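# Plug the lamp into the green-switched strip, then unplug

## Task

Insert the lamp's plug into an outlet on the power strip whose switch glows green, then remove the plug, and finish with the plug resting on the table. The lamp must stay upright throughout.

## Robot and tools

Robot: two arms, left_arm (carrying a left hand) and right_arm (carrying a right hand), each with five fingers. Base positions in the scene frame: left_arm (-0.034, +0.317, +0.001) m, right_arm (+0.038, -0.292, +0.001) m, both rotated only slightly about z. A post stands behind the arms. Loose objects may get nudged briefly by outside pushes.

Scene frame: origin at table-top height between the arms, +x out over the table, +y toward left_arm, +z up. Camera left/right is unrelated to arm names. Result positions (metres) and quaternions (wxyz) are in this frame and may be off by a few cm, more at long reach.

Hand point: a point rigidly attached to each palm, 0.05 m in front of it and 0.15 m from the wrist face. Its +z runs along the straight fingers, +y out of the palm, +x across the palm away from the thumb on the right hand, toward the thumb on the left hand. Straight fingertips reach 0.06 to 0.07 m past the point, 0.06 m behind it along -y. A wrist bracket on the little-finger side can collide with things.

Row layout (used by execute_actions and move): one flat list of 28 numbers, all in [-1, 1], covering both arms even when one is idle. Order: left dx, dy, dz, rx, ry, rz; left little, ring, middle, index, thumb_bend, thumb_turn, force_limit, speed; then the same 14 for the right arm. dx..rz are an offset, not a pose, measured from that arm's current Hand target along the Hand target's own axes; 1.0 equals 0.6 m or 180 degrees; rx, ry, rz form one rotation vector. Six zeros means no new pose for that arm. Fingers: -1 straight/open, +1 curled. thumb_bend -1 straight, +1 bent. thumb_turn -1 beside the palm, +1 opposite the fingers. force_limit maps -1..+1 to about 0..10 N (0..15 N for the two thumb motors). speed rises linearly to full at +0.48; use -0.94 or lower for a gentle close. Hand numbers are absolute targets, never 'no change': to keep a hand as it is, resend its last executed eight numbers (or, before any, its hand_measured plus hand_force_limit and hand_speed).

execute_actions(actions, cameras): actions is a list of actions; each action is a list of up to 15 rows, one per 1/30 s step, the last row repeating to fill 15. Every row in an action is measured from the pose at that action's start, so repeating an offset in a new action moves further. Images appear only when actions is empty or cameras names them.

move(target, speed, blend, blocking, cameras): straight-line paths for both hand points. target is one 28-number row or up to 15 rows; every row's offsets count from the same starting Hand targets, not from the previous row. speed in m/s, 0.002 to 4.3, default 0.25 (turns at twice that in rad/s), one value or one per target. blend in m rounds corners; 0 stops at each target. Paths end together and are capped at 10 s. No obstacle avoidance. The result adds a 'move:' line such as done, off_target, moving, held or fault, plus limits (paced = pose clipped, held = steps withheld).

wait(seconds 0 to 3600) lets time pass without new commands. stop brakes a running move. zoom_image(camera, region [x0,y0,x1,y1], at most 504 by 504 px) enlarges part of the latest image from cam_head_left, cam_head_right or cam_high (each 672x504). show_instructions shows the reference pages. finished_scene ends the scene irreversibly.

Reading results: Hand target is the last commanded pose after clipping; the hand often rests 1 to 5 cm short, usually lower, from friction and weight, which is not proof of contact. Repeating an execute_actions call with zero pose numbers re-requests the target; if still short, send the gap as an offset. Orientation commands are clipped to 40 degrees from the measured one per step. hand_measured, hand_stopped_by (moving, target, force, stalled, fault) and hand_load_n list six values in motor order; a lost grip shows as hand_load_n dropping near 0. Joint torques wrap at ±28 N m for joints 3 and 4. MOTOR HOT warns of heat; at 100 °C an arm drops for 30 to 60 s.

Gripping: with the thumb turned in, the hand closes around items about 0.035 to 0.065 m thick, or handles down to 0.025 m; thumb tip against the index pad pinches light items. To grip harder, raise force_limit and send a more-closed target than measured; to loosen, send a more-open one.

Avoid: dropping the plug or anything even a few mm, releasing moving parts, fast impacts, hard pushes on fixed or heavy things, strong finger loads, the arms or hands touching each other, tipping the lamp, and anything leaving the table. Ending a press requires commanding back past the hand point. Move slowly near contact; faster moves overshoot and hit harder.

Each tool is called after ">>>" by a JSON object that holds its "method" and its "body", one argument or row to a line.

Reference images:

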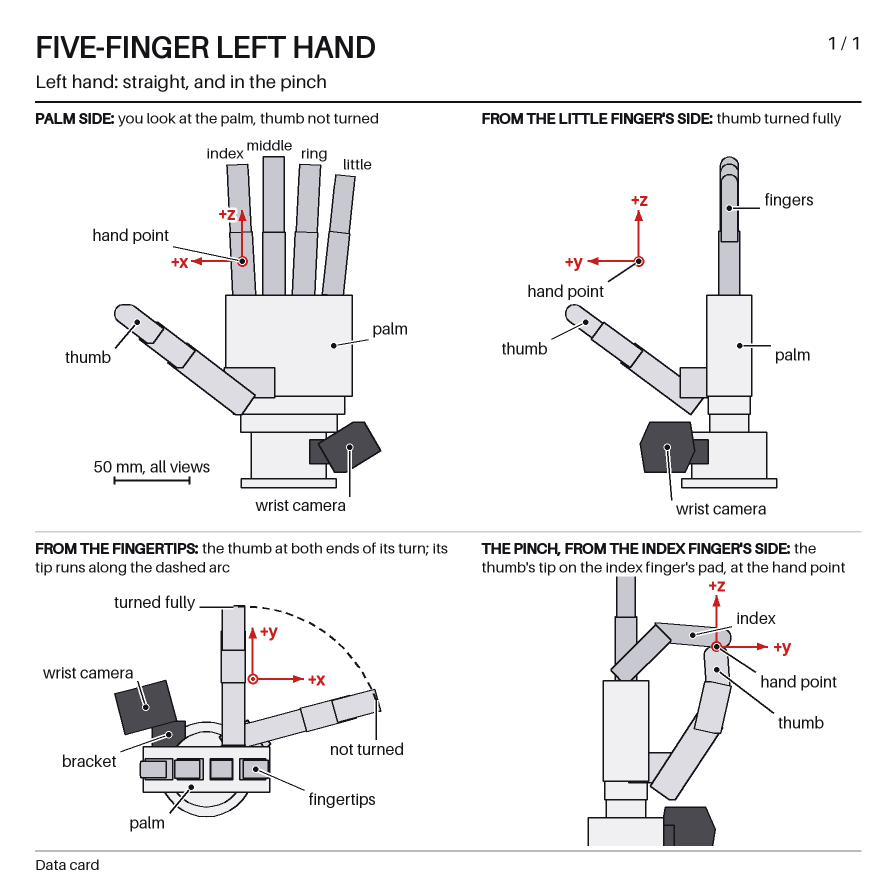

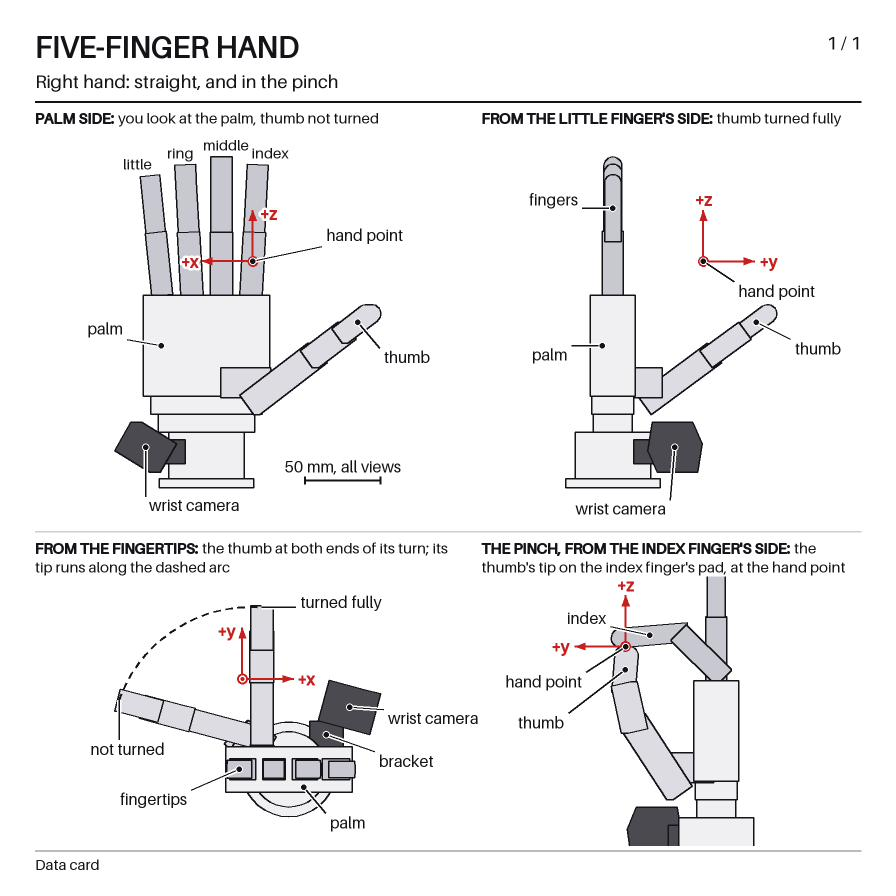

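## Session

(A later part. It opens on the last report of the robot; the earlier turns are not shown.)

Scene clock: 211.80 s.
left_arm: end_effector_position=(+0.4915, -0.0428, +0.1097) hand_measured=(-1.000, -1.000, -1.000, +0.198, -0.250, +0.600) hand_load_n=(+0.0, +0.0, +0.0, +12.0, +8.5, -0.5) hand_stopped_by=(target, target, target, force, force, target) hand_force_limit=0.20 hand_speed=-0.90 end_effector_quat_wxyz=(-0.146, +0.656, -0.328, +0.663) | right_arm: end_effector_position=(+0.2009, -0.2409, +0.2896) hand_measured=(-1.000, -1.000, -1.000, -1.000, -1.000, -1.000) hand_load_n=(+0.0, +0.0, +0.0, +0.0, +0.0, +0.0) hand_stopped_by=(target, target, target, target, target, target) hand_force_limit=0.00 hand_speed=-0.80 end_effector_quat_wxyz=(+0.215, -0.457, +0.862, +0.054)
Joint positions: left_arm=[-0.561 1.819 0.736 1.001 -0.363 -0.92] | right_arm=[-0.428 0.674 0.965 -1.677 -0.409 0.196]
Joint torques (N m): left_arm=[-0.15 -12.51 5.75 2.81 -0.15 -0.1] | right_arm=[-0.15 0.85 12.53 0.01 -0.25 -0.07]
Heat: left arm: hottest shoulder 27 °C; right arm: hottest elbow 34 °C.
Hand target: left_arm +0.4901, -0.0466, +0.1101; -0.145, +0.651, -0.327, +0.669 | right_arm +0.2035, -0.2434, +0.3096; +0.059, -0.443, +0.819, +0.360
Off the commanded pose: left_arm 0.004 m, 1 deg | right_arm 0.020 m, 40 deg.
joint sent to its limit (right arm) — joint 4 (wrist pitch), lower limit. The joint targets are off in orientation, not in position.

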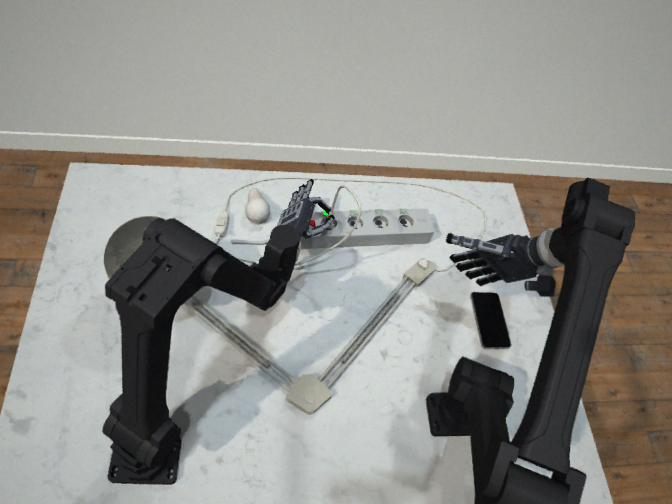

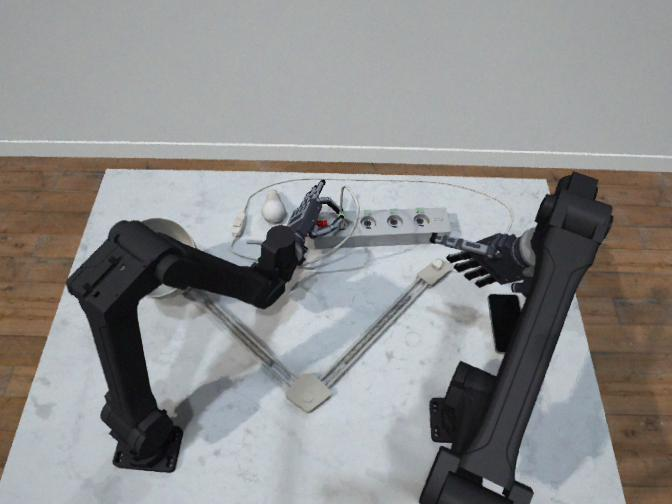

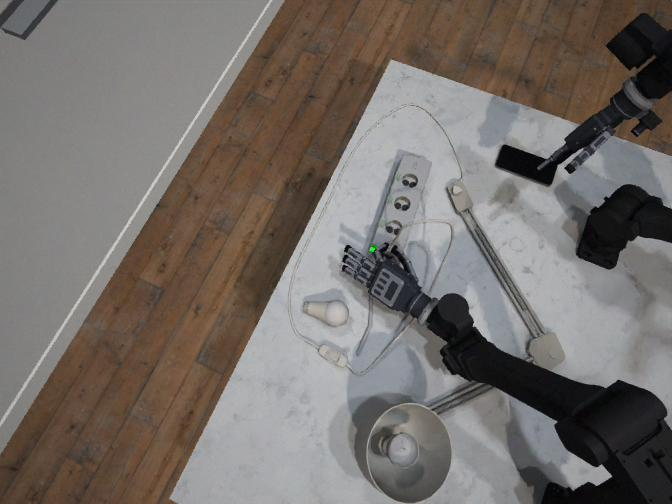

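>>> {"method": "execute_actions", "body": {
  "actions": [
    [[-0.00777,0.00628,0.00064,0,0,0,-1,-1,-1,0.5,0.0,0.6,0.2,-0.9,0,0,0,0,0,0,-1,-1,-1,-1,-1,-1,0,-0.8]]
  ]
}}

>>> {"method": "execute_actions", "body": {
  "actions": [
    [[-0.00777,0.00628,0.00064,0,0,0,-1,-1,-1,0.5,0.0,0.6,0.2,-0.9,0,0,0,0,0,0,-1,-1,-1,-1,-1,-1,0,-0.8]]
  ],
  "cameras": ["all"]
}}

>>> {"method": "zoom_image", "body": {
  "camera": "cam_head_left",
  "region": [325, 218, 339, 232]
}}

>>> {"method": "zoom_image", "body": {
  "camera": "cam_head_right",
  "region": [334, 218, 348, 232]
}}

>>> {"method": "zoom_image", "body": {
  "camera": "cam_high",
  "region": [374, 240, 394, 260]
}}

Scene clock: 212.87 s.
left_arm: end_effector_position=(+0.4917, -0.0429, +0.1039) hand_measured=(-1.000, -1.000, -1.000, +0.198, -0.250, +0.600) hand_load_n=(-0.5, +0.0, +0.0, +12.0, +9.0, -0.5) hand_stopped_by=(target, target, target, force, force, target) hand_force_limit=0.20 hand_speed=-0.90 end_effector_quat_wxyz=(-0.146, +0.656, -0.328, +0.664) | right_arm: end_effector_position=(+0.2009, -0.2409, +0.2896) hand_measured=(-1.000, -1.000, -1.000, -1.000, -1.000, -1.000) hand_load_n=(+0.0, +0.0, +0.0, +0.0, +0.0, +0.0) hand_stopped_by=(target, target, target, target, target, target) hand_force_limit=0.00 hand_speed=-0.80 end_effector_quat_wxyz=(+0.215, -0.457, +0.862, +0.054)
Joint positions: left_arm=[-0.561 1.836 0.736 1.019 -0.363 -0.92] | right_arm=[-0.428 0.674 0.965 -1.677 -0.409 0.196]
Joint torques (N m): left_arm=[-0.15 -12.57 5.59 2.8 -0.15 -0.1] | right_arm=[-0.15 0.91 12.57 0.01 -0.25 -0.06]
Heat: left arm: hottest shoulder 27 °C; right arm: hottest elbow 34 °C.
Hand target: left_arm +0.4901, -0.0466, +0.1040; -0.145, +0.652, -0.328, +0.669 | right_arm +0.2035, -0.2434, +0.3096; +0.059, -0.443, +0.819, +0.360
Off the commanded pose: left_arm 0.004 m, 1 deg | right_arm 0.020 m, 40 deg.
joint sent to its limit (right arm) — joint 4 (wrist pitch), lower limit. The joint targets are off in orientation, not in position.

Scene clock: 213.57 s.
left_arm: end_effector_position=(+0.4919, -0.0430, +0.1003) hand_measured=(-1.000, -1.000, -1.000, +0.198, -0.250, +0.600) hand_load_n=(+0.0, +0.0, +0.0, +12.0, +9.0, -0.5) hand_stopped_by=(target, target, target, force, force, target) hand_force_limit=0.20 hand_speed=-0.90 end_effector_quat_wxyz=(-0.146, +0.655, -0.326, +0.666) | right_arm: end_effector_position=(+0.2009, -0.2409, +0.2896) hand_measured=(-1.000, -1.000, -1.000, -1.000, -1.000, -1.000) hand_load_n=(+0.0, +0.0, +0.0, +0.0, +0.0, +0.0) hand_stopped_by=(target, target, target, target, target, target) hand_force_limit=0.00 hand_speed=-0.80 end_effector_quat_wxyz=(+0.215, -0.457, +0.862, +0.054)
Joint positions: left_arm=[-0.561 1.851 0.736 1.039 -0.364 -0.92] | right_arm=[-0.428 0.674 0.965 -1.677 -0.409 0.196]
Joint torques (N m): left_arm=[-0.09 -12.45 5.48 2.73 -0.14 -0.09] | right_arm=[-0.15 0.85 12.56 -0.01 -0.25 -0.06]
Heat: left arm: hottest shoulder 27 °C; right arm: hottest elbow 34 °C.
Hand target: left_arm +0.4902, -0.0464, +0.0980; -0.146, +0.652, -0.327, +0.669 | right_arm +0.2035, -0.2434, +0.3096; +0.059, -0.443, +0.819, +0.360
Off the commanded pose: left_arm 0.005 m, 1 deg | right_arm 0.020 m, 40 deg.
joint sent to its limit (right arm) — joint 4 (wrist pitch), lower limit. The joint targets are off in orientation, not in position.

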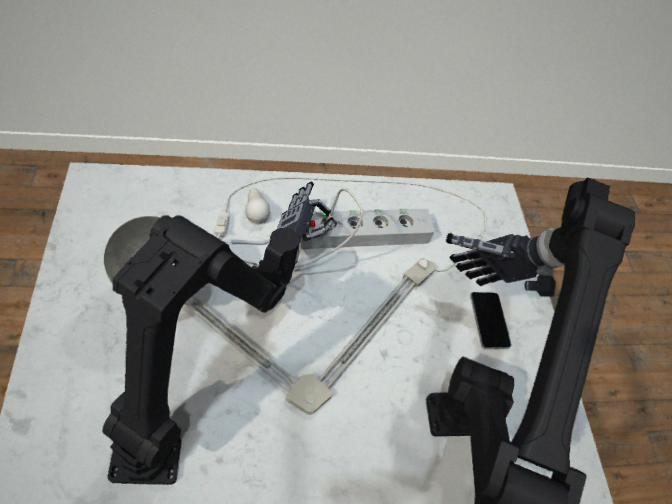

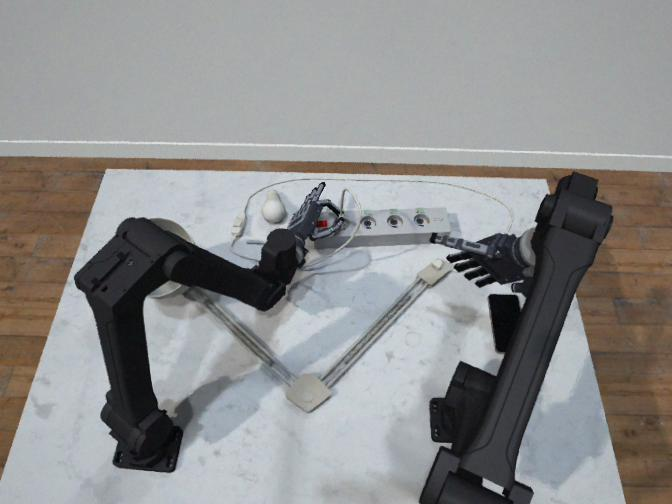

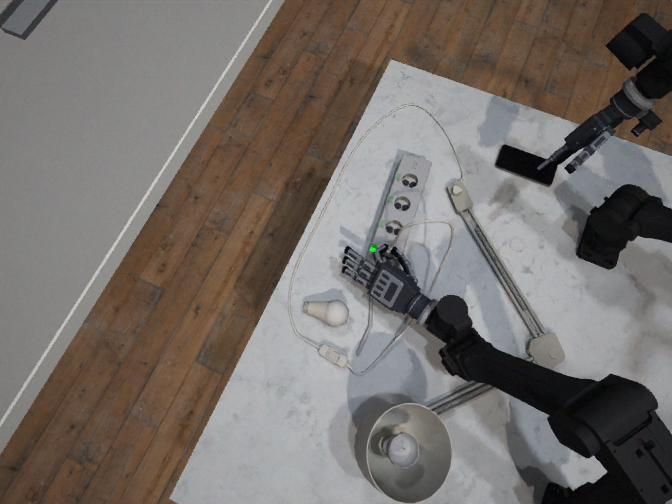

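Scaled by 36.000 from the camera's image (finer frame: 960x720).

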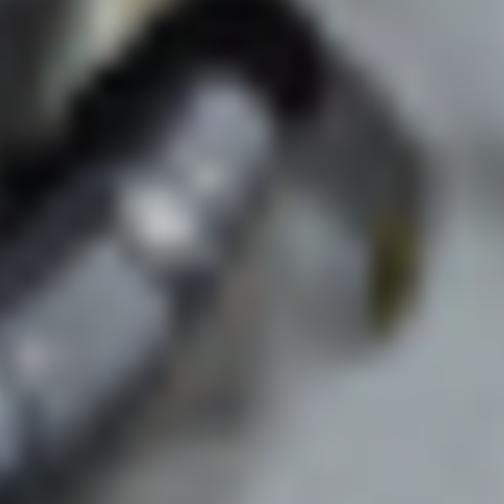

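Scaled by 36.000 from the camera's image (finer frame: 960x720).

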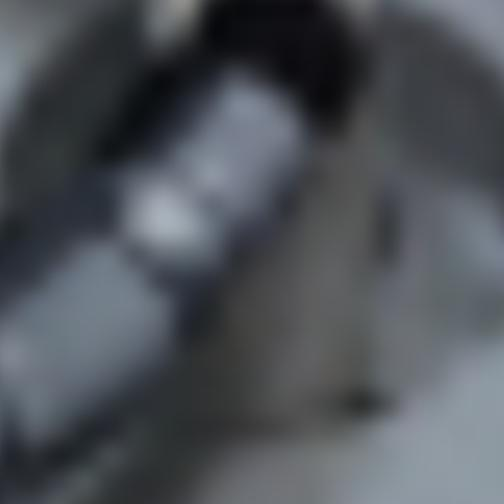

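Scaled by 25.200 from the camera's image (finer frame: 960x720).

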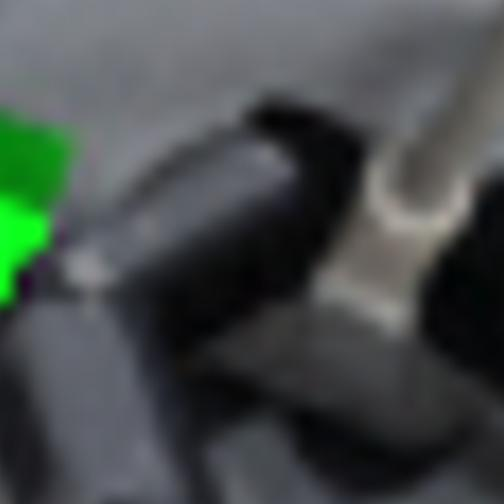

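>>> {"method": "execute_actions", "body": {
  "actions": [
    [[-0.00777,0.00628,0.00064,0,0,0,-1,-1,-1,0.5,0.0,0.6,0.2,-0.9,0,0,0,0,0,0,-1,-1,-1,-1,-1,-1,0,-0.8]]
  ]
}}

Scene clock: 214.43 s.
left_arm: end_effector_position=(+0.4921, -0.0431, +0.0975) hand_measured=(-1.000, -1.000, -1.000, +0.198, -0.250, +0.600) hand_load_n=(+0.0, +0.0, +0.0, +11.5, +10.0, +0.0) hand_stopped_by=(target, target, target, force, force, target) hand_force_limit=0.20 hand_speed=-0.90 end_effector_quat_wxyz=(-0.146, +0.653, -0.324, +0.668) | right_arm: end_effector_position=(+0.2009, -0.2409, +0.2896) hand_measured=(-1.000, -1.000, -1.000, -1.000, -1.000, -1.000) hand_load_n=(+0.0, +0.0, +0.0, +0.0, +0.0, +0.0) hand_stopped_by=(target, target, target, target, target, target) hand_force_limit=0.00 hand_speed=-0.80 end_effector_quat_wxyz=(+0.215, -0.457, +0.862, +0.054)
Joint positions: left_arm=[-0.561 1.866 0.736 1.061 -0.364 -0.92] | right_arm=[-0.428 0.674 0.965 -1.677 -0.409 0.196]
Joint torques (N m): left_arm=[-0.09 -12.22 5.38 2.56 -0.13 -0.1] | right_arm=[-0.21 0.85 12.56 0.02 -0.24 -0.06]
Heat: left arm: hottest shoulder 27 °C; right arm: hottest elbow 34 °C.
Hand target: left_arm +0.4902, -0.0464, +0.0920; -0.145, +0.652, -0.327, +0.669 | right_arm +0.2035, -0.2434, +0.3096; +0.059, -0.443, +0.819, +0.360
Off the commanded pose: left_arm 0.007 m, 0 deg | right_arm 0.020 m, 40 deg.
joint sent to its limit (right arm) — joint 4 (wrist pitch), lower limit. The joint targets are off in orientation, not in position.

Going in. Continue.

>>> {"method": "execute_actions", "body": {
  "actions": [
    [[-0.00777,0.00628,0.00064,0,0,0,-1,-1,-1,0.5,0.0,0.6,0.2,-0.9,0,0,0,0,0,0,-1,-1,-1,-1,-1,-1,0,-0.8]]
  ]
}}

>>> {"method": "execute_actions", "body": {
  "actions": [
    [[-0.00777,0.00628,0.00064,0,0,0,-1,-1,-1,0.5,0.0,0.6,0.2,-0.9,0,0,0,0,0,0,-1,-1,-1,-1,-1,-1,0,-0.8]]
  ],
  "cameras": ["all"]
}}

>>> {"method": "zoom_image", "body": {
  "camera": "cam_head_right",
  "region": [330, 204, 354, 234]
}}

>>> {"method": "zoom_image", "body": {
  "camera": "cam_high",
  "region": [374, 240, 394, 260]
}}

Scene clock: 215.37 s.
left_arm: end_effector_position=(+0.4923, -0.0432, +0.0965) hand_measured=(-1.000, -1.000, -1.000, +0.198, -0.250, +0.600) hand_load_n=(+0.0, +0.0, +0.0, +11.5, +9.5, +0.0) hand_stopped_by=(target, target, target, force, force, target) hand_force_limit=0.20 hand_speed=-0.90 end_effector_quat_wxyz=(-0.145, +0.651, -0.322, +0.672) | right_arm: end_effector_position=(+0.2009, -0.2409, +0.2896) hand_measured=(-1.000, -1.000, -1.000, -1.000, -1.000, -1.000) hand_load_n=(+0.0, +0.0, +0.0, +0.0, +0.0, +0.0) hand_stopped_by=(target, target, target, target, target, target) hand_force_limit=0.00 hand_speed=-0.80 end_effector_quat_wxyz=(+0.215, -0.457, +0.862, +0.054)
Joint positions: left_arm=[-0.561 1.878 0.736 1.084 -0.364 -0.92] | right_arm=[-0.428 0.674 0.965 -1.677 -0.409 0.196]
Joint torques (N m): left_arm=[-0.15 -11.75 5.3 2.35 -0.12 -0.09] | right_arm=[-0.15 0.91 12.56 0.01 -0.25 -0.07]
Heat: left arm: hottest shoulder 27 °C; right arm: hottest elbow 34 °C.
Hand target: left_arm +0.4902, -0.0464, +0.0859; -0.146, +0.652, -0.328, +0.669 | right_arm +0.2035, -0.2434, +0.3096; +0.059, -0.443, +0.819, +0.360
Off the commanded pose: left_arm 0.011 m, 1 deg | right_arm 0.020 m, 40 deg.
joint sent to its limit (right arm) — joint 4 (wrist pitch), lower limit. The joint targets are off in orientation, not in position.

Scene clock: 216.07 s.
left_arm: end_effector_position=(+0.4925, -0.0434, +0.0954) hand_measured=(-1.000, -1.000, -1.000, +0.198, -0.250, +0.600) hand_load_n=(+0.0, +0.0, +0.0, +12.0, +9.0, +0.0) hand_stopped_by=(target, target, target, force, force, target) hand_force_limit=0.20 hand_speed=-0.90 end_effector_quat_wxyz=(-0.144, +0.649, -0.319, +0.676) | right_arm: end_effector_position=(+0.2009, -0.2409, +0.2896) hand_measured=(-1.000, -1.000, -1.000, -1.000, -1.000, -1.000) hand_load_n=(+0.0, +0.0, +0.0, +0.0, +0.0, +0.0) hand_stopped_by=(target, target, target, target, target, target) hand_force_limit=0.00 hand_speed=-0.80 end_effector_quat_wxyz=(+0.215, -0.457, +0.862, +0.054)
Joint positions: left_arm=[-0.561 1.89 0.736 1.107 -0.364 -0.921] | right_arm=[-0.428 0.674 0.965 -1.677 -0.409 0.196]
Joint torques (N m): left_arm=[-0.15 -11.34 5.23 2.11 -0.11 -0.07] | right_arm=[-0.15 0.79 12.56 0.02 -0.25 -0.07]
Heat: left arm: hottest shoulder 27 °C; right arm: hottest elbow 34 °C.
Hand target: left_arm +0.4902, -0.0464, +0.0799; -0.146, +0.652, -0.328, +0.669 | right_arm +0.2035, -0.2434, +0.3096; +0.059, -0.443, +0.819, +0.360
Off the commanded pose: left_arm 0.016 m, 1 deg | right_arm 0.020 m, 40 deg.
joint sent to its limit (right arm) — joint 4 (wrist pitch), lower limit. The joint targets are off in orientation, not in position.

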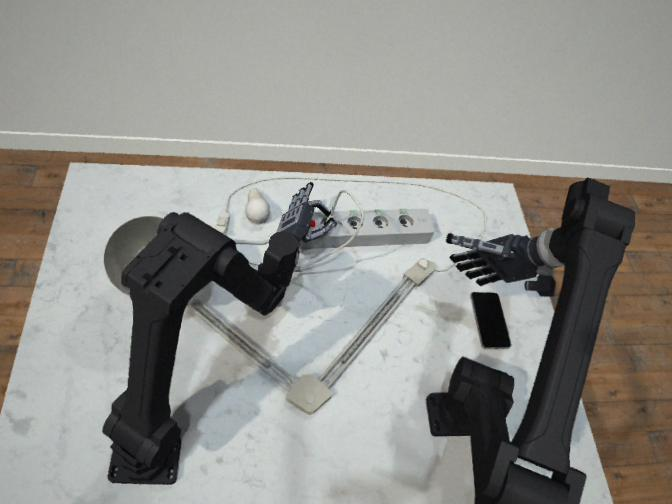

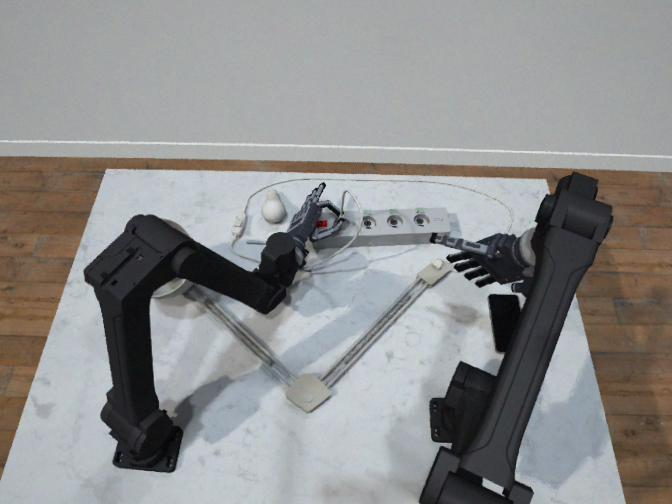

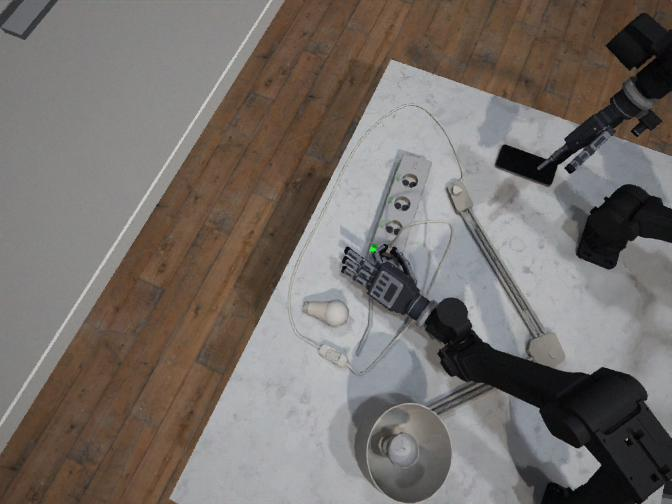

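Scaled by 16.800 from the camera's image (finer frame: 960x720).

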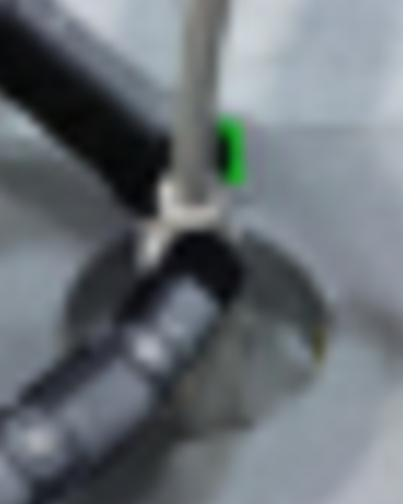

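Scaled by 25.200 from the camera's image (finer frame: 960x720).

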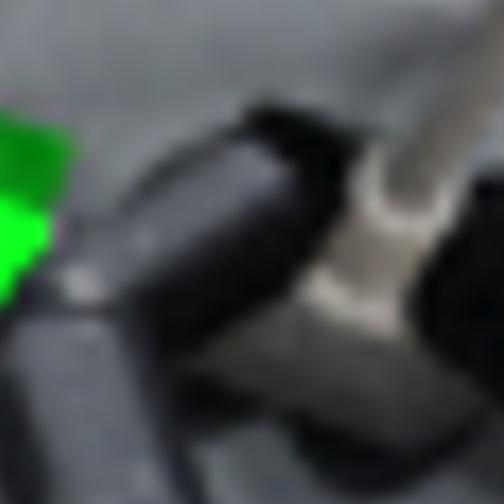

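>>> {"method": "execute_actions", "body": {
  "actions": [
    [[-0.00777,0.00628,0.00064,0,0,0,-1,-1,-1,0.5,0.0,0.6,0.2,-0.9,0,0,0,0,0,0,-1,-1,-1,-1,-1,-1,0,-0.8]]
  ]
}}

>>> {"method": "execute_actions", "body": {
  "actions": [
    [[-0.00777,0.00628,0.00064,0,0,0,-1,-1,-1,0.5,0.0,0.6,0.2,-0.9,0,0,0,0,0,0,-1,-1,-1,-1,-1,-1,0,-0.8]]
  ],
  "cameras": ["all"]
}}

>>> {"method": "zoom_image", "body": {
  "camera": "cam_head_right",
  "region": [330, 204, 354, 234]
}}

>>> {"method": "zoom_image", "body": {
  "camera": "cam_head_left",
  "region": [300, 200, 350, 250]
}}

Scene clock: 217.07 s.
left_arm: end_effector_position=(+0.4922, -0.0438, +0.0931) hand_measured=(-1.000, -1.000, -1.000, +0.198, -0.250, +0.600) hand_load_n=(+0.0, +0.0, +0.0, +12.0, +9.5, +0.0) hand_stopped_by=(target, target, target, force, force, target) hand_force_limit=0.20 hand_speed=-0.90 end_effector_quat_wxyz=(-0.142, +0.647, -0.316, +0.679) | right_arm: end_effector_position=(+0.2009, -0.2409, +0.2896) hand_measured=(-1.000, -1.000, -1.000, -1.000, -1.000, -1.000) hand_load_n=(+0.0, +0.0, +0.0, +0.0, +0.0, +0.0) hand_stopped_by=(target, target, target, target, target, target) hand_force_limit=0.00 hand_speed=-0.80 end_effector_quat_wxyz=(+0.215, -0.457, +0.862, +0.054)
Joint positions: left_arm=[-0.562 1.904 0.736 1.13 -0.364 -0.925] | right_arm=[-0.428 0.674 0.965 -1.677 -0.409 0.196]
Joint torques (N m): left_arm=[-0.09 -11.16 5.18 1.94 -0.11 -0.05] | right_arm=[-0.15 0.85 12.56 -0.01 -0.25 -0.06]
Heat: left arm: hottest shoulder 27 °C; right arm: hottest elbow 34 °C.
Hand target: left_arm +0.4901, -0.0466, +0.0740; -0.145, +0.651, -0.328, +0.669 | right_arm +0.2035, -0.2434, +0.3096; +0.059, -0.443, +0.819, +0.360
Off the commanded pose: left_arm 0.019 m, 2 deg | right_arm 0.020 m, 40 deg.
joint sent to its limit (right arm) — joint 4 (wrist pitch), lower limit. The joint targets are off in orientation, not in position.

Scene clock: 217.77 s.
left_arm: end_effector_position=(+0.4922, -0.0439, +0.0921) hand_measured=(-1.000, -1.000, -1.000, +0.198, -0.250, +0.600) hand_load_n=(+0.0, +0.0, +0.0, +12.0, +9.0, +0.0) hand_stopped_by=(target, target, target, force, force, target) hand_force_limit=0.20 hand_speed=-0.90 end_effector_quat_wxyz=(-0.140, +0.645, -0.312, +0.683) | right_arm: end_effector_position=(+0.2009, -0.2409, +0.2896) hand_measured=(-1.000, -1.000, -1.000, -1.000, -1.000, -1.000) hand_load_n=(+0.0, +0.0, +0.0, +0.0, +0.0, +0.0) hand_stopped_by=(target, target, target, target, target, target) hand_force_limit=0.00 hand_speed=-0.80 end_effector_quat_wxyz=(+0.215, -0.457, +0.862, +0.054)
Joint positions: left_arm=[-0.562 1.916 0.736 1.152 -0.364 -0.929] | right_arm=[-0.428 0.674 0.965 -1.677 -0.409 0.196]
Joint torques (N m): left_arm=[-0.03 -10.75 5.12 1.73 -0.1 -0.01] | right_arm=[-0.15 0.79 12.57 0.01 -0.25 -0.06]
Heat: left arm: hottest shoulder 27 °C; right arm: hottest elbow 34 °C.
Hand target: left_arm +0.4901, -0.0465, +0.0679; -0.146, +0.652, -0.328, +0.669 | right_arm +0.2035, -0.2434, +0.3096; +0.059, -0.443, +0.819, +0.360
Off the commanded pose: left_arm 0.024 m, 3 deg | right_arm 0.020 m, 40 deg.
joint sent to its limit (right arm) — joint 4 (wrist pitch), lower limit. The joint targets are off in orientation, not in position.

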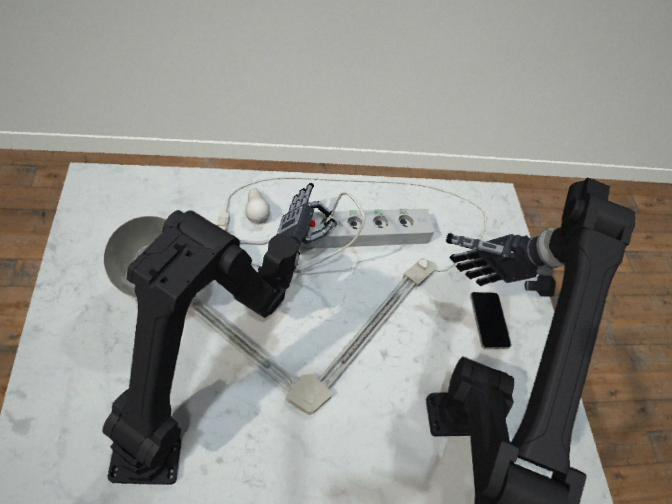

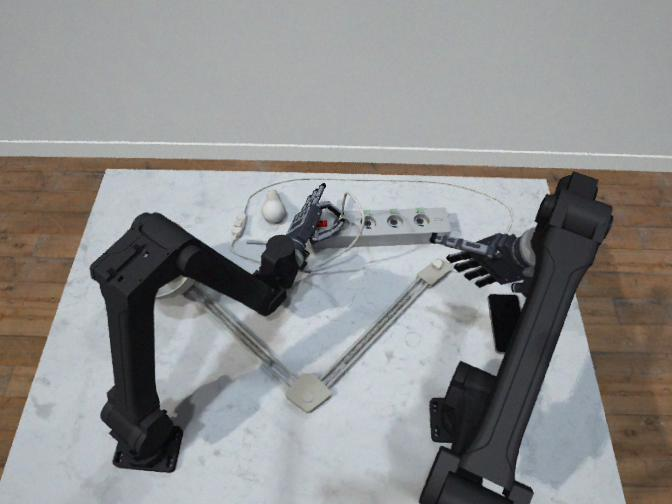

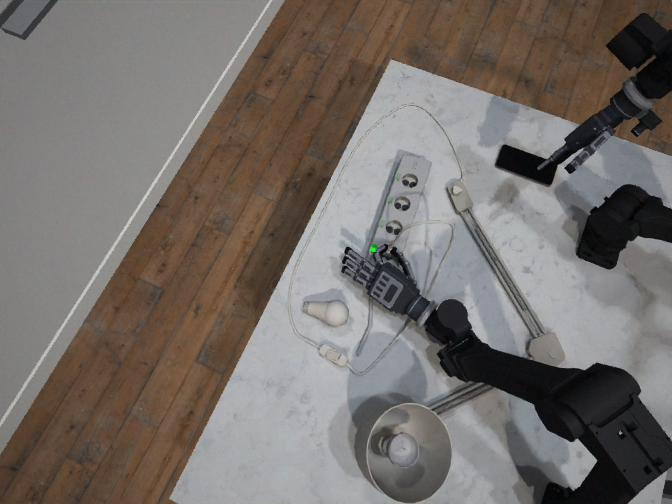

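Scaled by 16.800 from the camera's image (finer frame: 960x720).

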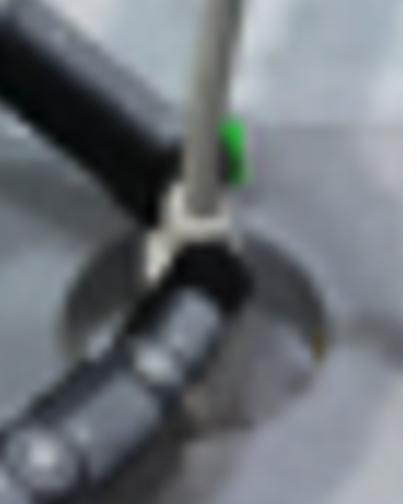

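Scaled by 10.080 from the camera's image (finer frame: 960x720).

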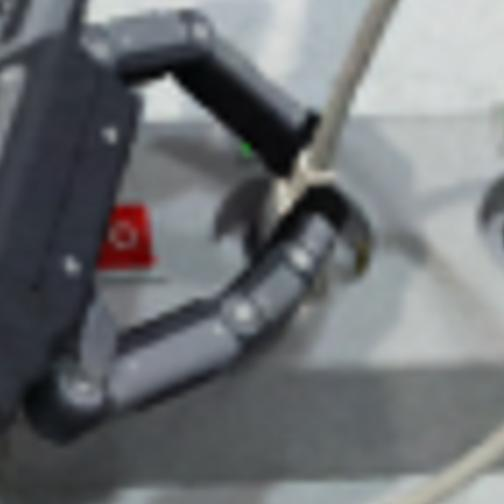

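>>> {"method": "execute_actions", "body": {
  "actions": [
    [[-0.00777,0.00628,0.00064,0,0,0,-1,-1,-1,0.5,0.0,0.6,0.2,-0.9,0,0,0,0,0,0,-1,-1,-1,-1,-1,-1,0,-0.8]]
  ]
}}

>>> {"method": "execute_actions", "body": {
  "actions": [
    [[-0.00777,0.00628,0.00064,0,0,0,-1,-1,-1,0.5,0.0,0.6,0.2,-0.9,0,0,0,0,0,0,-1,-1,-1,-1,-1,-1,0,-0.8]]
  ],
  "cameras": ["all"]
}}

>>> {"method": "zoom_image", "body": {
  "camera": "cam_head_right",
  "region": [330, 204, 354, 234]
}}

>>> {"method": "zoom_image", "body": {
  "camera": "cam_high",
  "region": [370, 236, 394, 260]
}}

Scene clock: 218.77 s.
left_arm: end_effector_position=(+0.4919, -0.0443, +0.0911) hand_measured=(-1.000, -1.000, -1.000, +0.198, -0.250, +0.600) hand_load_n=(+0.0, +0.0, +0.0, +12.0, +8.5, +0.0) hand_stopped_by=(target, target, target, force, force, target) hand_force_limit=0.20 hand_speed=-0.90 end_effector_quat_wxyz=(-0.137, +0.644, -0.308, +0.687) | right_arm: end_effector_position=(+0.2009, -0.2409, +0.2896) hand_measured=(-1.000, -1.000, -1.000, -1.000, -1.000, -1.000) hand_load_n=(+0.0, +0.0, +0.0, +0.0, +0.0, +0.0) hand_stopped_by=(target, target, target, target, target, target) hand_force_limit=0.00 hand_speed=-0.80 end_effector_quat_wxyz=(+0.215, -0.457, +0.862, +0.054)
Joint positions: left_arm=[-0.563 1.929 0.736 1.175 -0.364 -0.935] | right_arm=[-0.428 0.674 0.965 -1.677 -0.409 0.196]
Joint torques (N m): left_arm=[-0.03 -10.34 5.07 1.51 -0.09 0.05] | right_arm=[-0.21 0.91 12.57 0.02 -0.25 -0.06]
Heat: left arm: hottest shoulder 27 °C; right arm: hottest elbow 34 °C.
Hand target: left_arm +0.4901, -0.0466, +0.0620; -0.145, +0.651, -0.328, +0.669 | right_arm +0.2035, -0.2434, +0.3096; +0.059, -0.443, +0.819, +0.360
Off the commanded pose: left_arm 0.029 m, 3 deg | right_arm 0.020 m, 40 deg.
joint sent to its limit (right arm) — joint 4 (wrist pitch), lower limit. The joint targets are off in orientation, not in position.

Scene clock: 219.47 s.
left_arm: end_effector_position=(+0.4914, -0.0443, +0.0872) hand_measured=(-1.000, -1.000, -1.000, +0.198, -0.250, +0.600) hand_load_n=(+0.0, +0.0, +0.0, +12.5, +8.5, +0.0) hand_stopped_by=(target, target, target, force, force, target) hand_force_limit=0.20 hand_speed=-0.90 end_effector_quat_wxyz=(-0.135, +0.643, -0.305, +0.689) | right_arm: end_effector_position=(+0.2009, -0.2409, +0.2896) hand_measured=(-1.000, -1.000, -1.000, -1.000, -1.000, -1.000) hand_load_n=(+0.0, +0.0, +0.0, +0.0, -0.5, +0.0) hand_stopped_by=(target, target, target, target, target, target) hand_force_limit=0.00 hand_speed=-0.80 end_effector_quat_wxyz=(+0.215, -0.457, +0.862, +0.054)
Joint positions: left_arm=[-0.563 1.945 0.736 1.196 -0.364 -0.94] | right_arm=[-0.428 0.674 0.965 -1.677 -0.409 0.196]
Joint torques (N m): left_arm=[0.09 -10.34 5.05 1.33 -0.07 0.09] | right_arm=[-0.15 0.97 12.56 -0.02 -0.25 -0.06]
Heat: left arm: hottest shoulder 27 °C; right arm: hottest elbow 34 °C.
Hand target: left_arm +0.4901, -0.0464, +0.0559; -0.146, +0.652, -0.328, +0.669 | right_arm +0.2035, -0.2434, +0.3096; +0.059, -0.443, +0.819, +0.360
Off the commanded pose: left_arm 0.031 m, 4 deg | right_arm 0.020 m, 40 deg.
joint sent to its limit (right arm) — joint 4 (wrist pitch), lower limit. The joint targets are off in orientation, not in position.

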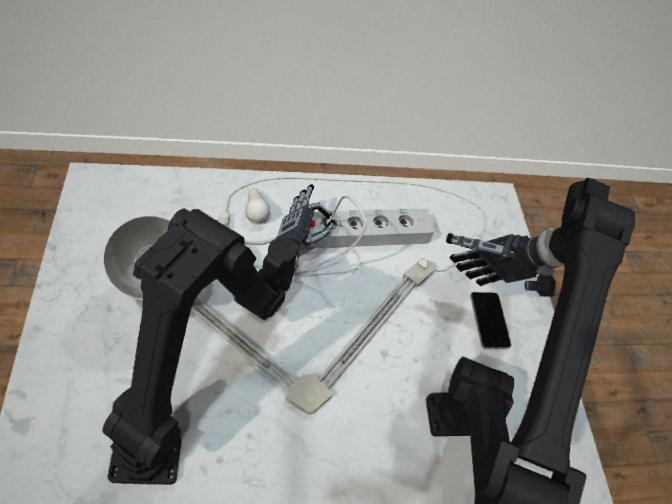

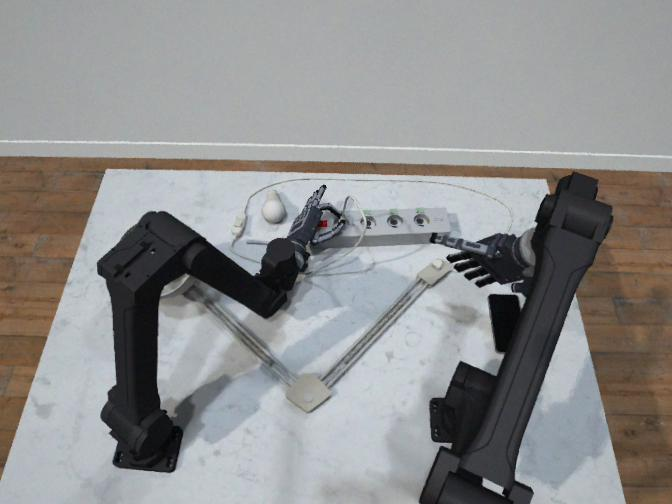

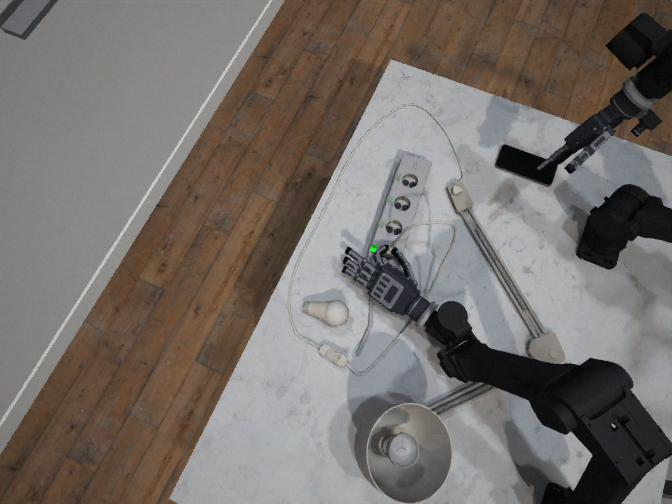

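Scaled by 16.800 from the camera's image (finer frame: 960x720).

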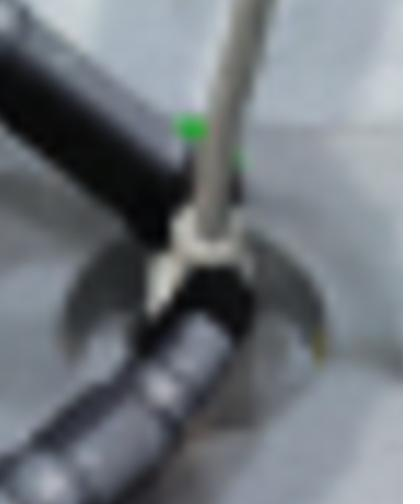

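Scaled by 21.000 from the camera's image (finer frame: 960x720).

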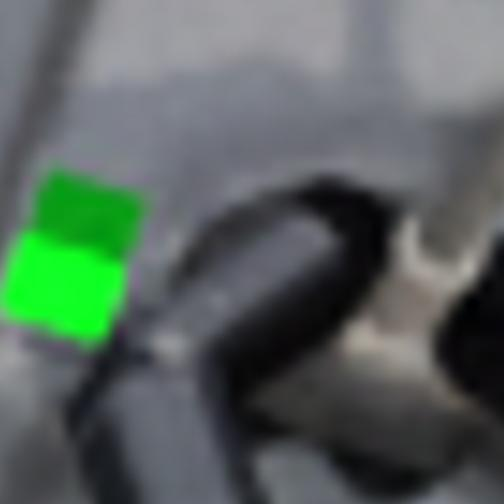

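>>> {"method": "execute_actions", "body": {
  "actions": [
    [[-0.00777,0.00628,0.00064,0,0,0,-1,-1,-1,0.5,0.0,0.6,0.2,-0.9,0,0,0,0,0,0,-1,-1,-1,-1,-1,-1,0,-0.8]]
  ],
  "cameras": ["all"]
}}

>>> {"method": "zoom_image", "body": {
  "camera": "cam_head_right",
  "region": [330, 204, 354, 234]
}}

>>> {"method": "zoom_image", "body": {
  "camera": "cam_head_left",
  "region": [300, 200, 350, 250]
}}

Scene clock: 220.43 s.
left_arm: end_effector_position=(+0.4920, -0.0448, +0.0863) hand_measured=(-1.000, -1.000, -1.000, +0.198, -0.250, +0.600) hand_load_n=(+0.0, +0.0, +0.0, +12.5, +8.5, +0.5) hand_stopped_by=(target, target, target, force, force, target) hand_force_limit=0.20 hand_speed=-0.90 end_effector_quat_wxyz=(-0.133, +0.641, -0.301, +0.693) | right_arm: end_effector_position=(+0.2009, -0.2409, +0.2896) hand_measured=(-1.000, -1.000, -1.000, -1.000, -1.000, -1.000) hand_load_n=(+0.0, +0.0, +0.0, +0.0, +0.0, +0.0) hand_stopped_by=(target, target, target, target, target, target) hand_force_limit=0.00 hand_speed=-0.80 end_effector_quat_wxyz=(+0.215, -0.457, +0.862, +0.054)
Joint positions: left_arm=[-0.563 1.958 0.738 1.216 -0.364 -0.943] | right_arm=[-0.428 0.674 0.965 -1.677 -0.409 0.196]
Joint torques (N m): left_arm=[0.09 -10.05 4.81 1.21 -0.05 0.12] | right_arm=[-0.15 0.79 12.55 0.01 -0.25 -0.07]
Heat: left arm: hottest shoulder 27 °C; right arm: hottest elbow 34 °C.
Hand target: left_arm +0.4901, -0.0465, +0.0501; -0.145, +0.651, -0.327, +0.669 | right_arm +0.2035, -0.2434, +0.3096; +0.059, -0.443, +0.819, +0.360
Off the commanded pose: left_arm 0.037 m, 4 deg | right_arm 0.020 m, 40 deg.
joint sent to its limit (right arm) — joint 4 (wrist pitch), lower limit. The joint targets are off in orientation, not in position.

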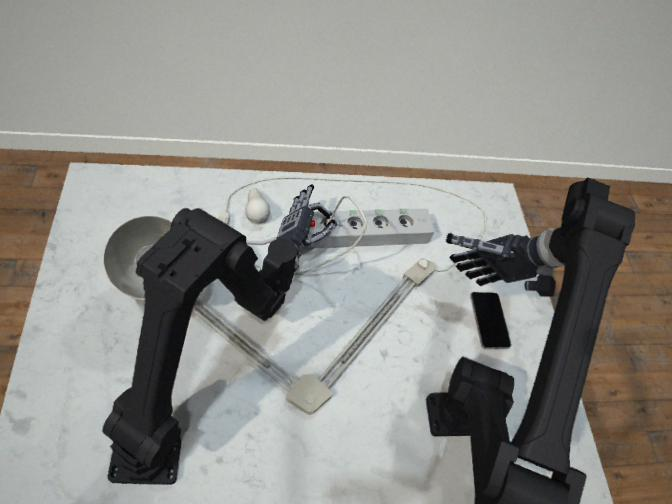

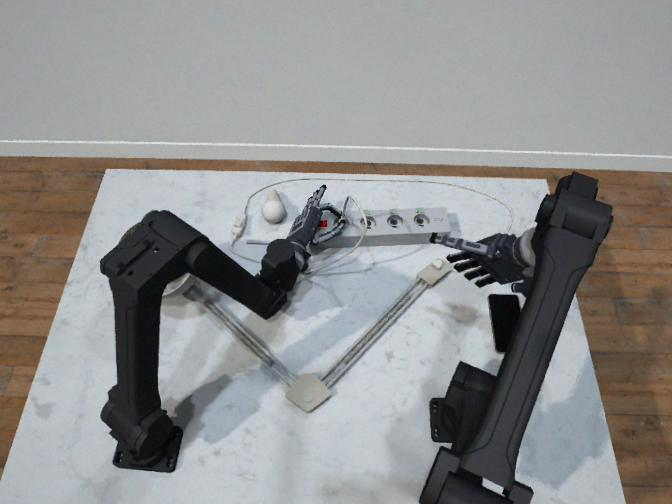

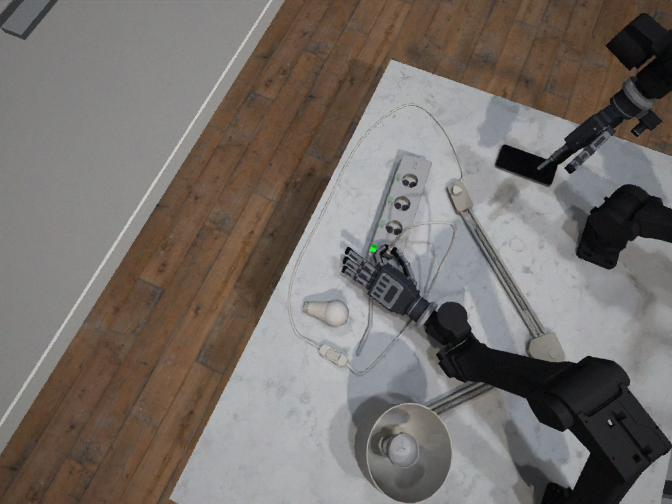

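Scaled by 16.800 from the camera's image (finer frame: 960x720).

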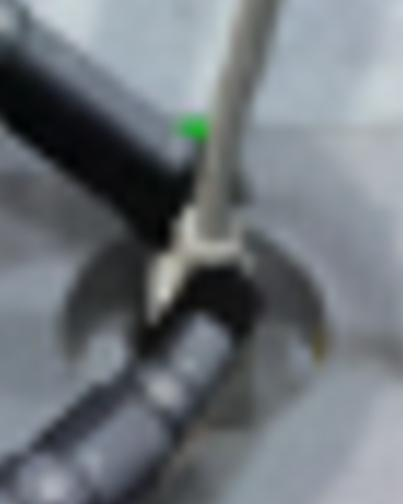

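Scaled by 10.080 from the camera's image (finer frame: 960x720).

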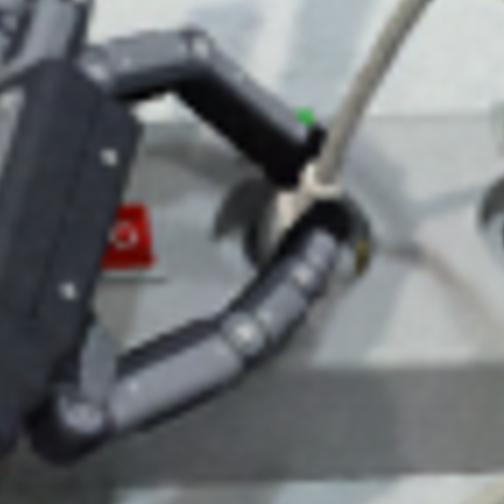

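>>> {"method": "zoom_image", "body": {
  "camera": "cam_high",
  "region": [350, 395, 460, 505]
}}

>>> {"method": "execute_actions", "body": {
  "actions": [
    [[-0.00777,0.00628,0.00064,0,0,0,-1,-1,-1,0.5,0.0,0.6,0.2,-0.9,0,0,0,0,0,0,-1,-1,-1,-1,-1,-1,0,-0.8]]
  ]
}}

Invalid region (350, 395, 460, 505): it reaches outside that camera's 672x504 image.

Scene clock: 221.33 s.
left_arm: end_effector_position=(+0.4924, -0.0451, +0.0843) hand_measured=(-1.000, -1.000, -1.000, +0.198, -0.250, +0.600) hand_load_n=(+0.0, +0.0, +0.0, +13.0, +8.0, +1.5) hand_stopped_by=(target, target, target, force, force, target) hand_force_limit=0.20 hand_speed=-0.90 end_effector_quat_wxyz=(-0.132, +0.640, -0.298, +0.696) | right_arm: end_effector_position=(+0.2009, -0.2409, +0.2896) hand_measured=(-1.000, -1.000, -1.000, -1.000, -1.000, -1.000) hand_load_n=(+0.0, +0.0, +0.0, +0.0, +0.0, +0.0) hand_stopped_by=(target, target, target, target, target, target) hand_force_limit=0.00 hand_speed=-0.80 end_effector_quat_wxyz=(+0.215, -0.457, +0.862, +0.054)
Joint positions: left_arm=[-0.563 1.973 0.741 1.236 -0.364 -0.947] | right_arm=[-0.428 0.674 0.965 -1.677 -0.409 0.196]
Joint torques (N m): left_arm=[0.09 -9.82 4.62 1.06 -0.04 0.15] | right_arm=[-0.21 0.97 12.56 0.01 -0.25 -0.06]
Heat: left arm: hottest shoulder 27 °C; right arm: hottest elbow 34 °C.
Hand target: left_arm +0.4901, -0.0465, +0.0440; -0.145, +0.652, -0.327, +0.669 | right_arm +0.2035, -0.2434, +0.3096; +0.059, -0.443, +0.819, +0.360
Off the commanded pose: left_arm 0.040 m, 5 deg | right_arm 0.020 m, 40 deg.
joint sent to its limit (right arm) — joint 4 (wrist pitch), lower limit. The joint targets are off in orientation, not in position.


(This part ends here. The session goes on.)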